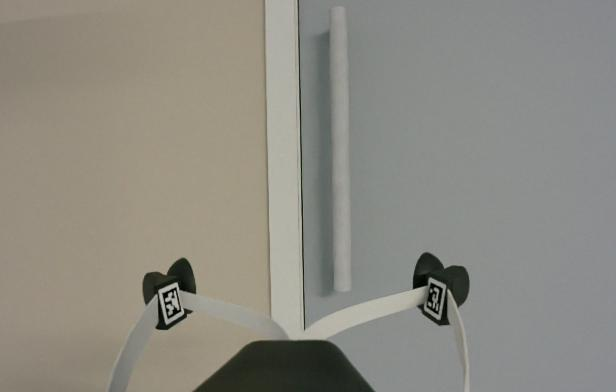

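>>> move --blocking false --r2 '{"base": {"translate_m": 0.18, "strafe_m": -0.055}}'

>>> wait --seconds 3 --cameras '["r2_head_camera","r2_wrist_camera"]'

Scene clock: 282.57 s.
move: r2 moving
r1: as last shown
r1.base_tilt: forward=-1.6 right=+1.3
r1.lidar_m: 1.03 1.06 1.36 2.36 2.44 1.91 1.81 1.93 2.43 2.35 1.35 1.07
r1.servo_current: wrist_yaw_rad=52(65) wrist_pitch_rad=46(52) wrist_roll_rad=39(52) gripper_m=59(65)
r1.wrist_depth_mm: - - - - - 809 - / 809 - - - - 820 - / 820 - - - - 768 - / 820 - - - - 778 - / 798 - - - - 778 - / 809 - 181 198 172 788 - / 798 136 159 - 149 - -
r2.base_odometry: x=-1.205 y=-3.339 heading=-2.086
r2.turned_by_wheels: +0.000
r2.turned_by_imu: +0.001
r2.base_tilt: forward=-0.7 right=+0.1
r2.lidar_m: 0.85 0.98 1.37 1.83 1.96 2.72 1.43 1.18 3.00 2.89 1.30 0.96
r2.base_status: translate_m moving; strafe_m moving
r2.joint_positions: lift_m=+0.780 arm_m=+0.000 wrist_yaw_rad=+0.003 wrist_pitch_rad=+0.002 wrist_roll_rad=+0.000 gripper_m=+0.130
r2.joint_status: not commanded
r2.measured_speeds: translate_m=+0.122 strafe_m=-0.036 rotate_rad=+0.004 lift_m=+0.000 arm_m=+0.000 wrist_yaw_rad=+0.000 wrist_pitch_rad=+0.000 wrist_roll_rad=+0.000
r2.motor_effort: lift_m=+21(21) arm_m=-4(4) wheel_0=+7(10) wheel_1=+6(7) wheel_2=-11(13)
r2.servo_current: wrist_yaw_rad=46(52) wrist_pitch_rad=39(46) wrist_roll_rad=52(59) gripper_m=52(59)
r2.hand_pose: x=+0.4595 y=-0.0867 z=+0.9575 quat_wxyz=(+1.000, +0.000, +0.001, +0.001) (m; r2's base frame)
r2.wrist_depth_mm: - - - - - - - / - - - - - - - / - - - 683 - - - / - - - 699 - - - / - - - 699 - - - / - 186 187 634 190 - - / - - - - - - -
pictures: none

Scene clock: 284.07 s.
earlier move: r2 done
r1.base_odometry: x=+0.461 y=+1.532 heading=+2.919
r1.turned_by_wheels: +0.000
r1.turned_by_imu: +0.000
r1.base_tilt: forward=-1.5 right=+1.2
r1.lidar_m: 1.01 1.07 1.34 2.35 2.47 1.91 1.81 1.91 2.43 2.34 1.40 1.06
r1.base_status: not commanded
r1.joint_positions: lift_m=+0.499 arm_m=+0.000 wrist_yaw_rad=+0.003 wrist_pitch_rad=+0.002 wrist_roll_rad=+0.000 gripper_m=-0.029
r1.joint_status: not commanded
r1.measured_speeds: all 0
r1.motor_effort: lift_m=+25(25) arm_m=-4(4) wheel_0=-1(2) wheel_1=-3(3) wheel_2=-1(1)
r1.servo_current: wrist_yaw_rad=39(65) wrist_pitch_rad=39(52) wrist_roll_rad=46(72) gripper_m=59(65)
r1.hand_pose: x=+0.4595 y=-0.0867 z=+0.6771 quat_wxyz=(+1.000, +0.000, +0.001, +0.001) (m; r1's base frame)
r1.wrist_depth_mm: - - - - - 798 - / 809 - - - - 809 - / 809 - - - - 768 - / 820 - - - - 768 - / 798 - - - - 778 - / 788 - 181 198 173 778 - / 798 136 159 - 149 - -
r2.base_odometry: x=-1.318 y=-3.445 heading=-2.086
r2.turned_by_wheels: +0.000
r2.turned_by_imu: +0.000
r2.base_tilt: forward=-0.6 right=+0.1
r2.lidar_m: 0.72 0.80 1.16 1.88 1.98 2.76 1.43 1.30 2.96 2.81 1.07 0.82
r2.base_status: done
r2.joint_positions: lift_m=+0.780 arm_m=+0.000 wrist_yaw_rad=+0.003 wrist_pitch_rad=+0.002 wrist_roll_rad=+0.000 gripper_m=+0.130
r2.joint_status: not commanded
r2.measured_speeds: all 0
r2.motor_effort: lift_m=+21(21) arm_m=-4(4) wheel_0=+2(11) wheel_1=+4(7) wheel_2=-4(13)
r2.servo_current: wrist_yaw_rad=46(59) wrist_pitch_rad=46(46) wrist_roll_rad=59(65) gripper_m=52(59)
r2.hand_pose: x=+0.4595 y=-0.0867 z=+0.9575 quat_wxyz=(+1.000, +0.000, +0.001, +0.001) (m; r2's base frame)
r2.wrist_depth_mm: - - 535 462 - - - / - - 535 466 - - - / - - 544 469 - - - / - - 544 480 - - - / - - 554 484 - - - / - 186 218 477 190 - - / - - - - - - -
wait: 1.50 of 3 s (r2 has come to rest)
pictures: r2_head_camera, r2_wrist_camera
Images, in order (width x height): r2_head_camera 420x560, r2_wrist_camera 616x392.

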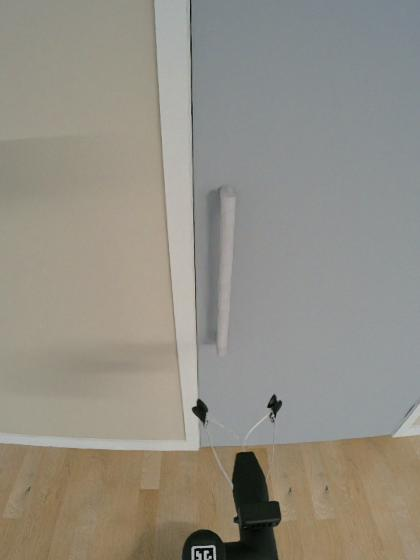

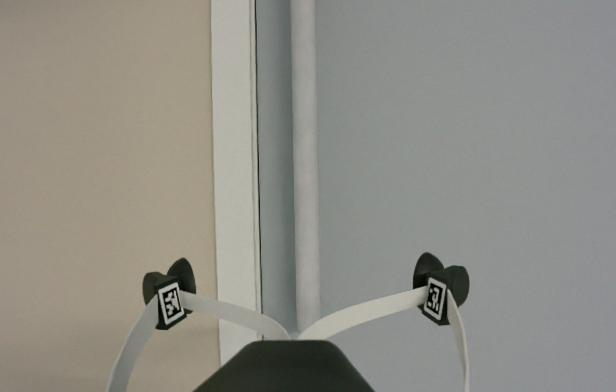

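>>> move --blocking false --r2 '{"base": {"translate_m": 0.12}, "joints": {"arm_m": 0.1}}'

>>> wait --seconds 2.2

>>> wait --seconds 0.7 --cameras '["r2_head_camera","r2_wrist_camera"]'

Scene clock: 290.43 s.
move: r2 moving
r1: as last shown
r1.base_tilt: forward=-1.6 right=+1.3
r1.lidar_m: 1.02 1.07 1.40 2.36 2.46 1.92 1.82 1.94 2.40 2.35 1.37 1.07
r1.motor_effort: lift_m=+25(25) arm_m=-4(4) wheel_0=-1(2) wheel_1=-3(3) wheel_2=+0(1)
r1.servo_current: wrist_yaw_rad=52(78) wrist_pitch_rad=46(52) wrist_roll_rad=52(59) gripper_m=52(65)
r1.wrist_depth_mm: - - - - - 798 - / 809 - - - - 798 - / 809 - - - - 768 - / 809 - - - - 768 - / 798 - - - - 788 - / 798 - 180 198 173 788 - / 798 136 159 - 149 - -
r2.base_odometry: x=-1.333 y=-3.473 heading=-2.086
r2.turned_by_wheels: +0.000
r2.turned_by_imu: +0.001
r2.base_tilt: forward=-0.6 right=+0.0
r2.lidar_m: 0.67 0.78 1.08 1.88 2.01 2.75 1.45 1.34 2.96 2.67 1.05 0.78
r2.base_status: translate_m moving
r2.joint_positions: lift_m=+0.780 arm_m=+0.051 wrist_yaw_rad=+0.003 wrist_pitch_rad=+0.002 wrist_roll_rad=+0.000 gripper_m=+0.130
r2.joint_status: arm_m moving
r2.measured_speeds: translate_m=+0.121 strafe_m=+0.000 rotate_rad=+0.001 lift_m=+0.000 arm_m=+0.195 wrist_yaw_rad=+0.000 wrist_pitch_rad=+0.000 wrist_roll_rad=+0.000
r2.motor_effort: lift_m=+21(21) arm_m=+7(12) wheel_0=+6(10) wheel_1=+7(8) wheel_2=-12(13)
r2.servo_current: wrist_yaw_rad=46(65) wrist_pitch_rad=46(46) wrist_roll_rad=46(59) gripper_m=52(52)
r2.hand_pose: x=+0.5100 y=-0.0867 z=+0.9575 quat_wxyz=(+1.000, +0.000, +0.001, +0.001) (m; r2's base frame)
r2.wrist_depth_mm: - - 473 402 - - - / - - 473 - - - - / - - 473 402 - - - / - - 477 407 - - - / - - 480 407 - - - / - 185 484 164 190 - - / - - 488 - - - -
pictures: none

Scene clock: 291.60 s.
earlier move: r2 done
r1.base_odometry: x=+0.461 y=+1.532 heading=+2.919
r1.turned_by_wheels: +0.000
r1.turned_by_imu: +0.000
r1.base_tilt: forward=-1.6 right=+1.3
r1.lidar_m: 1.01 1.07 1.35 2.35 2.46 1.91 1.83 1.90 2.43 2.35 1.37 1.07
r1.base_status: not commanded
r1.joint_positions: lift_m=+0.499 arm_m=+0.000 wrist_yaw_rad=+0.003 wrist_pitch_rad=+0.002 wrist_roll_rad=+0.000 gripper_m=-0.029
r1.joint_status: not commanded
r1.measured_speeds: all 0
r1.motor_effort: lift_m=+25(25) arm_m=-4(4) wheel_0=-1(2) wheel_1=-3(3) wheel_2=-1(1)
r1.servo_current: wrist_yaw_rad=52(78) wrist_pitch_rad=46(52) wrist_roll_rad=39(72) gripper_m=65(65)
r1.hand_pose: x=+0.4595 y=-0.0867 z=+0.6771 quat_wxyz=(+1.000, +0.000, +0.001, +0.001) (m; r1's base frame)
r1.wrist_depth_mm: - - - - - 809 - / 809 - - - - 809 - / 809 - - - - 778 - / 820 - - - - 778 - / 798 - - - - 778 - / 788 - 181 198 173 778 - / 788 136 158 - 149 - -
r2.base_odometry: x=-1.377 y=-3.550 heading=-2.086
r2.turned_by_wheels: +0.000
r2.turned_by_imu: +0.000
r2.base_tilt: forward=-0.7 right=+0.1
r2.lidar_m: 0.58 0.69 0.97 1.87 1.95 2.78 1.48 1.45 2.96 2.38 0.91 0.64
r2.base_status: done
r2.joint_positions: lift_m=+0.780 arm_m=+0.100 wrist_yaw_rad=+0.003 wrist_pitch_rad=+0.002 wrist_roll_rad=+0.000 gripper_m=+0.130
r2.joint_status: all done
r2.measured_speeds: all 0
r2.motor_effort: lift_m=+21(21) arm_m=+7(12) wheel_0=+2(10) wheel_1=+3(8) wheel_2=-4(13)
r2.servo_current: wrist_yaw_rad=46(65) wrist_pitch_rad=39(52) wrist_roll_rad=59(59) gripper_m=52(59)
r2.hand_pose: x=+0.5593 y=-0.0867 z=+0.9575 quat_wxyz=(+1.000, +0.000, +0.001, +0.001) (m; r2's base frame)
r2.wrist_depth_mm: 342 336 332 256 320 317 312 / 345 340 332 256 324 319 315 / 347 342 334 258 327 320 319 / 349 342 336 263 327 322 319 / 351 345 338 334 330 327 320 / 355 349 330 256 330 325 322 / 357 351 332 - 330 329 325
wait: 1.17 of 2.2 s (r2 has come to rest)
pictures: none

Scene clock: 292.30 s.
r1.base_odometry: x=+0.461 y=+1.532 heading=+2.919
r1.turned_by_wheels: +0.000
r1.turned_by_imu: +0.000
r1.base_tilt: forward=-1.6 right=+1.3
r1.lidar_m: 1.02 1.06 1.35 2.35 2.48 1.92 1.81 1.93 2.40 2.34 1.34 1.04
r1.base_status: not commanded
r1.joint_positions: lift_m=+0.499 arm_m=+0.000 wrist_yaw_rad=+0.003 wrist_pitch_rad=+0.002 wrist_roll_rad=+0.000 gripper_m=-0.029
r1.joint_status: not commanded
r1.measured_speeds: all 0
r1.motor_effort: lift_m=+25(25) arm_m=-4(4) wheel_0=-2(2) wheel_1=-3(3) wheel_2=-1(1)
r1.servo_current: wrist_yaw_rad=52(78) wrist_pitch_rad=46(52) wrist_roll_rad=33(72) gripper_m=65(65)
r1.hand_pose: x=+0.4595 y=-0.0867 z=+0.6771 quat_wxyz=(+1.000, +0.000, +0.001, +0.001) (m; r1's base frame)
r1.wrist_depth_mm: - - - - - 809 - / 809 - - - - 809 - / 798 - - - - 788 - / 820 - - - - 768 - / 820 - - - - 778 - / 798 - 181 198 173 778 - / 798 136 159 - 149 - -
r2.base_odometry: x=-1.377 y=-3.550 heading=-2.086
r2.turned_by_wheels: +0.000
r2.turned_by_imu: +0.000
r2.base_tilt: forward=-0.7 right=+0.1
r2.lidar_m: 0.60 0.67 0.97 1.87 1.98 2.76 1.50 1.43 2.95 2.37 0.92 0.68
r2.base_status: done
r2.joint_positions: lift_m=+0.780 arm_m=+0.100 wrist_yaw_rad=+0.003 wrist_pitch_rad=+0.002 wrist_roll_rad=+0.000 gripper_m=+0.130
r2.joint_status: all done
r2.measured_speeds: all 0
r2.motor_effort: lift_m=+21(21) arm_m=+7(12) wheel_0=+3(10) wheel_1=+3(8) wheel_2=-5(13)
r2.servo_current: wrist_yaw_rad=52(65) wrist_pitch_rad=39(52) wrist_roll_rad=46(59) gripper_m=52(59)
r2.hand_pose: x=+0.5593 y=-0.0867 z=+0.9575 quat_wxyz=(+1.000, +0.000, +0.001, +0.001) (m; r2's base frame)
r2.wrist_depth_mm: 345 338 330 255 324 315 310 / 345 338 334 255 325 319 314 / 347 342 334 259 325 322 315 / 347 343 336 262 327 324 317 / 353 345 340 334 330 322 322 / 351 347 330 257 332 325 322 / 357 351 332 - 332 329 324
wait: 0.70 s; at rest by 0.27 s
pictures: r2_head_camera, r2_wrist_camera
Images, in order (width x height): r2_head_camera 420x560, r2_wrist_camera 616x392.

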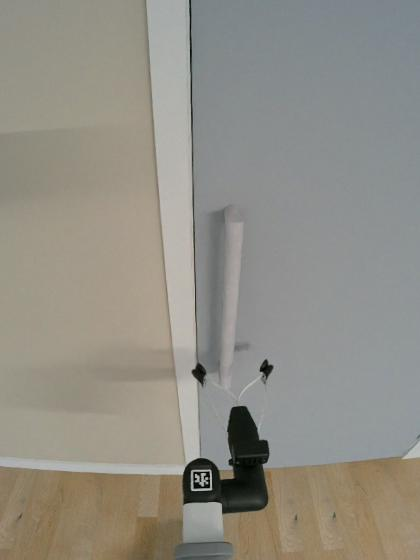

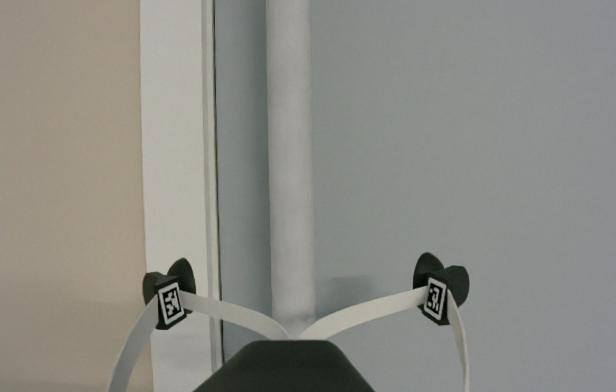

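>>> move --blocking false --r2 '{"base": {"strafe_m": 0.01}, "joints": {"arm_m": 0.165}}'

>>> wait --seconds 1.2

>>> wait --seconds 0.6 --cameras '["r2_wrist_camera"]'

>>> move --blocking false --r2 '{"joints": {"gripper_m": -0.03}}'

>>> wait --seconds 1.5 --cameras '["r2_wrist_camera", "r2_head_camera"]'

Scene clock: 302.47 s.
move: r2 moving
r1: as last shown
r1.lidar_m: 1.01 1.05 1.35 2.36 2.46 1.91 1.82 1.93 2.44 2.34 1.35 1.05
r1.servo_current: wrist_yaw_rad=46(59) wrist_pitch_rad=46(46) wrist_roll_rad=46(65) gripper_m=65(65)
r1.wrist_depth_mm: - - - - - 798 - / 809 - - - - 809 - / 820 - - - - 768 - / 820 - - - - 768 - / 798 - - - - 778 - / 788 - 181 198 172 788 - / 788 136 158 - 148 - -
r2.base_odometry: x=-1.368 y=-3.554 heading=-2.086
r2.turned_by_wheels: +0.000
r2.turned_by_imu: +0.001
r2.base_tilt: forward=-0.7 right=+0.1
r2.lidar_m: 0.59 0.71 0.97 1.86 1.96 2.77 1.53 1.45 2.99 2.38 0.93 0.68
r2.base_status: strafe_m moving
r2.joint_positions: lift_m=+0.780 arm_m=+0.146 wrist_yaw_rad=+0.002 wrist_pitch_rad=+0.002 wrist_roll_rad=+0.000 gripper_m=+0.130
r2.joint_status: arm_m moving
r2.measured_speeds: translate_m=+0.000 strafe_m=+0.000 rotate_rad=+0.000 lift_m=+0.000 arm_m=+0.128 wrist_yaw_rad=+0.000 wrist_pitch_rad=+0.000 wrist_roll_rad=+0.000
r2.motor_effort: lift_m=+21(21) arm_m=+7(10) wheel_0=-2(8) wheel_1=+4(9) wheel_2=+0(4)
r2.servo_current: wrist_yaw_rad=46(52) wrist_pitch_rad=39(46) wrist_roll_rad=46(46) gripper_m=52(59)
r2.hand_pose: x=+0.6059 y=-0.0867 z=+0.9575 quat_wxyz=(+1.000, +0.000, +0.001, +0.001) (m; r2's base frame)
r2.wrist_depth_mm: 297 279 290 215 282 277 274 / 300 282 290 216 285 281 277 / 301 283 291 216 285 281 278 / 303 286 293 216 289 283 278 / 306 289 297 217 289 283 281 / 307 289 297 213 289 286 282 / 309 306 291 - 291 289 285
pictures: none

Scene clock: 303.07 s.
earlier move: r2 done
r1.base_odometry: x=+0.461 y=+1.532 heading=+2.919
r1.turned_by_wheels: +0.000
r1.turned_by_imu: +0.000
r1.base_tilt: forward=-1.6 right=+1.2
r1.lidar_m: 1.02 1.07 1.35 2.35 2.46 1.91 1.81 1.89 2.44 2.36 1.36 1.04
r1.base_status: not commanded
r1.joint_positions: lift_m=+0.499 arm_m=+0.000 wrist_yaw_rad=+0.003 wrist_pitch_rad=+0.002 wrist_roll_rad=+0.000 gripper_m=-0.029
r1.joint_status: not commanded
r1.measured_speeds: all 0
r1.motor_effort: lift_m=+25(25) arm_m=-4(4) wheel_0=-1(2) wheel_1=-3(3) wheel_2=-1(1)
r1.servo_current: wrist_yaw_rad=52(59) wrist_pitch_rad=39(46) wrist_roll_rad=52(65) gripper_m=59(65)
r1.hand_pose: x=+0.4595 y=-0.0867 z=+0.6771 quat_wxyz=(+1.000, +0.000, +0.001, +0.001) (m; r1's base frame)
r1.wrist_depth_mm: - - - - - 798 - / 809 - - - - 809 - / 798 - - - - 768 - / 820 - - - - 768 - / 809 - - - - 788 - / 798 - 180 198 173 778 - / 788 136 159 - 149 - -
r2.base_odometry: x=-1.368 y=-3.554 heading=-2.086
r2.turned_by_wheels: +0.000
r2.turned_by_imu: +0.000
r2.base_tilt: forward=-0.7 right=+0.1
r2.lidar_m: 0.58 0.71 0.96 1.87 1.98 2.77 1.48 1.44 2.98 2.39 0.93 0.70
r2.base_status: done
r2.joint_positions: lift_m=+0.780 arm_m=+0.165 wrist_yaw_rad=+0.002 wrist_pitch_rad=+0.002 wrist_roll_rad=+0.000 gripper_m=+0.130
r2.joint_status: all done
r2.measured_speeds: all 0
r2.motor_effort: lift_m=+21(21) arm_m=+7(10) wheel_0=-3(8) wheel_1=+4(9) wheel_2=+0(4)
r2.servo_current: wrist_yaw_rad=52(59) wrist_pitch_rad=39(46) wrist_roll_rad=52(59) gripper_m=46(59)
r2.hand_pose: x=+0.6243 y=-0.0867 z=+0.9575 quat_wxyz=(+1.000, +0.000, +0.001, +0.001) (m; r2's base frame)
r2.wrist_depth_mm: 276 258 268 191 259 255 253 / 277 260 270 187 260 256 254 / 281 262 272 188 263 258 255 / 282 263 272 191 264 260 257 / 283 266 273 192 266 262 258 / 285 267 273 190 267 263 260 / 287 268 266 - 267 265 263
wait: 0.60 of 1.2 s (r2 has come to rest)
pictures: none

Scene clock: 303.67 s.
r1.base_odometry: x=+0.461 y=+1.532 heading=+2.919
r1.turned_by_wheels: +0.000
r1.turned_by_imu: +0.000
r1.base_tilt: forward=-1.6 right=+1.3
r1.lidar_m: 1.03 1.08 1.37 2.35 2.45 1.93 1.82 1.92 2.43 2.36 1.40 1.05
r1.base_status: not commanded
r1.joint_positions: lift_m=+0.499 arm_m=+0.000 wrist_yaw_rad=+0.003 wrist_pitch_rad=+0.002 wrist_roll_rad=+0.000 gripper_m=-0.029
r1.joint_status: not commanded
r1.measured_speeds: all 0
r1.motor_effort: lift_m=+25(25) arm_m=-4(4) wheel_0=-2(2) wheel_1=-3(3) wheel_2=-1(1)
r1.servo_current: wrist_yaw_rad=46(59) wrist_pitch_rad=39(46) wrist_roll_rad=59(65) gripper_m=65(65)
r1.hand_pose: x=+0.4595 y=-0.0867 z=+0.6771 quat_wxyz=(+1.000, +0.000, +0.001, +0.001) (m; r1's base frame)
r1.wrist_depth_mm: - - - - - 809 - / 820 - - - - 809 - / 809 - - - - 768 - / 820 - - - - 768 - / 798 - - - - 768 - / 798 - 180 198 173 768 - / 788 137 158 - 149 - -
r2.base_odometry: x=-1.368 y=-3.554 heading=-2.086
r2.turned_by_wheels: +0.000
r2.turned_by_imu: +0.000
r2.base_tilt: forward=-0.7 right=+0.1
r2.lidar_m: 0.59 0.70 0.96 1.87 1.96 2.71 1.51 1.44 2.96 2.36 0.95 0.68
r2.base_status: done
r2.joint_positions: lift_m=+0.780 arm_m=+0.165 wrist_yaw_rad=+0.002 wrist_pitch_rad=+0.002 wrist_roll_rad=+0.000 gripper_m=+0.130
r2.joint_status: all done
r2.measured_speeds: all 0
r2.motor_effort: lift_m=+21(21) arm_m=+7(10) wheel_0=-3(8) wheel_1=+4(9) wheel_2=+0(4)
r2.servo_current: wrist_yaw_rad=46(59) wrist_pitch_rad=46(46) wrist_roll_rad=52(59) gripper_m=59(59)
r2.hand_pose: x=+0.6243 y=-0.0867 z=+0.9575 quat_wxyz=(+1.000, +0.000, +0.001, +0.001) (m; r2's base frame)
r2.wrist_depth_mm: 276 258 268 190 259 254 252 / 277 259 268 186 260 256 253 / 281 260 271 188 262 258 256 / 281 264 271 191 265 259 256 / 283 266 273 191 265 262 259 / 285 266 273 190 267 262 260 / 287 270 266 - 268 266 260
wait: 0.60 s; at rest by 0.27 s
pictures: r2_wrist_camera
Images, in order (width x height): r2_wrist_camera 616x392.

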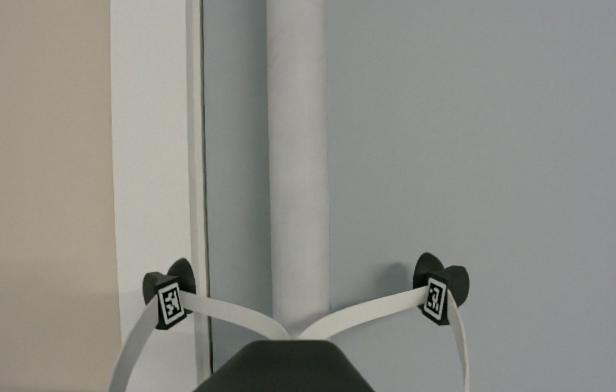

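Scene clock: 304.17 s.
move: r2 moving
r1: as last shown
r1.base_tilt: forward=-1.6 right=+1.2
r1.lidar_m: 1.02 1.08 1.36 2.36 2.46 1.94 1.81 1.90 2.44 2.32 1.37 1.07
r1.motor_effort: lift_m=+25(25) arm_m=-4(4) wheel_0=-2(2) wheel_1=-3(3) wheel_2=+0(1)
r1.servo_current: wrist_yaw_rad=33(52) wrist_pitch_rad=46(46) wrist_roll_rad=39(59) gripper_m=52(65)
r1.wrist_depth_mm: - - - - - 798 - / 809 - - - - 798 - / 809 - - - - 778 - / 820 - - - - 778 - / 798 - - - - 778 - / 788 - 181 199 173 768 - / 798 136 159 - 149 - -
r2.base_odometry: x=-1.368 y=-3.554 heading=-2.086
r2.turned_by_wheels: +0.000
r2.turned_by_imu: +0.000
r2.base_tilt: forward=-0.7 right=+0.0
r2.lidar_m: 0.60 0.71 0.99 1.87 1.96 2.77 1.50 1.43 2.96 2.40 0.92 0.68
r2.base_status: not commanded
r2.joint_positions: lift_m=+0.780 arm_m=+0.165 wrist_yaw_rad=+0.002 wrist_pitch_rad=+0.002 wrist_roll_rad=+0.000 gripper_m=+0.117
r2.joint_status: gripper_m moving
r2.measured_speeds: all 0
r2.motor_effort: lift_m=+21(21) arm_m=+7(7) wheel_0=-3(4) wheel_1=+4(4) wheel_2=+0(1)
r2.servo_current: wrist_yaw_rad=59(59) wrist_pitch_rad=39(46) wrist_roll_rad=39(52) gripper_m=111(130)
r2.hand_pose: x=+0.6243 y=-0.0867 z=+0.9575 quat_wxyz=(+1.000, +0.000, +0.001, +0.001) (m; r2's base frame)
r2.wrist_depth_mm: 274 259 267 190 259 254 252 / 277 262 270 187 260 257 253 / 281 262 271 188 263 258 256 / 282 264 272 191 265 260 257 / 283 266 273 193 267 262 257 / 285 266 265 191 198 263 260 / 287 283 266 - 268 265 263
pictures: none

Scene clock: 305.67 s.
earlier move: r2 moving
r1.base_odometry: x=+0.461 y=+1.532 heading=+2.919
r1.turned_by_wheels: +0.000
r1.turned_by_imu: +0.000
r1.base_tilt: forward=-1.6 right=+1.2
r1.lidar_m: 1.02 1.06 1.38 2.34 2.45 1.93 1.83 1.90 2.41 2.35 1.39 1.06
r1.base_status: not commanded
r1.joint_positions: lift_m=+0.499 arm_m=+0.000 wrist_yaw_rad=+0.003 wrist_pitch_rad=+0.002 wrist_roll_rad=+0.000 gripper_m=-0.029
r1.joint_status: not commanded
r1.measured_speeds: all 0
r1.motor_effort: lift_m=+25(25) arm_m=-4(4) wheel_0=-2(2) wheel_1=-2(3) wheel_2=-1(1)
r1.servo_current: wrist_yaw_rad=20(65) wrist_pitch_rad=39(52) wrist_roll_rad=46(72) gripper_m=59(72)
r1.hand_pose: x=+0.4595 y=-0.0867 z=+0.6771 quat_wxyz=(+1.000, +0.000, +0.001, +0.001) (m; r1's base frame)
r1.wrist_depth_mm: - - - - - 809 - / 809 - - - - 809 - / 809 - - - - 768 - / 820 - - - - 778 - / 809 - - - - 778 - / 798 - 181 198 173 778 - / 798 136 159 - 149 - -
r2.base_odometry: x=-1.368 y=-3.554 heading=-2.086
r2.turned_by_wheels: +0.000
r2.turned_by_imu: +0.000
r2.base_tilt: forward=-0.6 right=+0.1
r2.lidar_m: 0.55 0.69 1.00 1.87 1.98 2.75 1.50 1.45 2.98 2.33 0.91 0.69
r2.base_status: not commanded
r2.joint_positions: lift_m=+0.780 arm_m=+0.165 wrist_yaw_rad=+0.004 wrist_pitch_rad=+0.002 wrist_roll_rad=+0.000 gripper_m=-0.027
r2.joint_status: gripper_m moving
r2.measured_speeds: translate_m=+0.000 strafe_m=+0.000 rotate_rad=+0.000 lift_m=+0.000 arm_m=+0.000 wrist_yaw_rad=+0.001 wrist_pitch_rad=+0.000 wrist_roll_rad=+0.000
r2.motor_effort: lift_m=+21(21) arm_m=-4(8) wheel_0=-3(4) wheel_1=+4(5) wheel_2=+2(2)
r2.servo_current: wrist_yaw_rad=39(59) wrist_pitch_rad=46(52) wrist_roll_rad=52(59) gripper_m=247(364)
r2.hand_pose: x=+0.6246 y=-0.0864 z=+0.9575 quat_wxyz=(+1.000, +0.000, +0.001, +0.002) (m; r2's base frame)
r2.wrist_depth_mm: 276 257 265 184 256 252 248 / 277 258 266 185 259 253 250 / 279 260 268 187 259 255 252 / 282 262 271 188 262 257 254 / 283 263 270 189 263 257 254 / 285 265 183 189 178 257 256 / 287 265 265 - 265 262 257
wait: 1.50 s; no rest
pictures: r2_head_camera, r2_wrist_camera
Images, in order (width x height): r2_head_camera 420x560, r2_wrist_camera 616x392.

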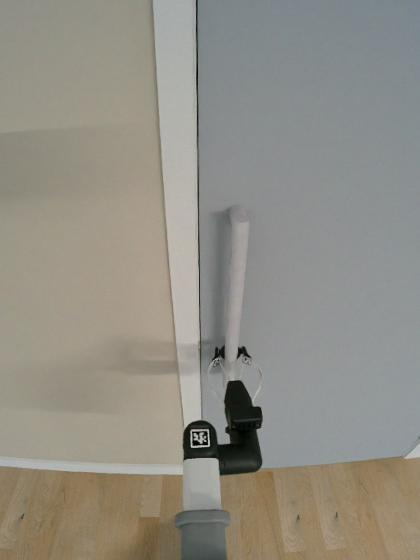

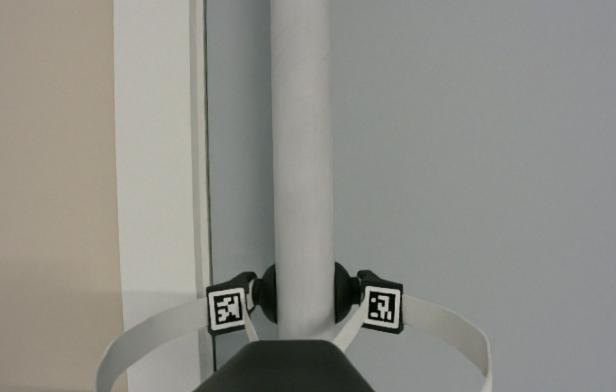

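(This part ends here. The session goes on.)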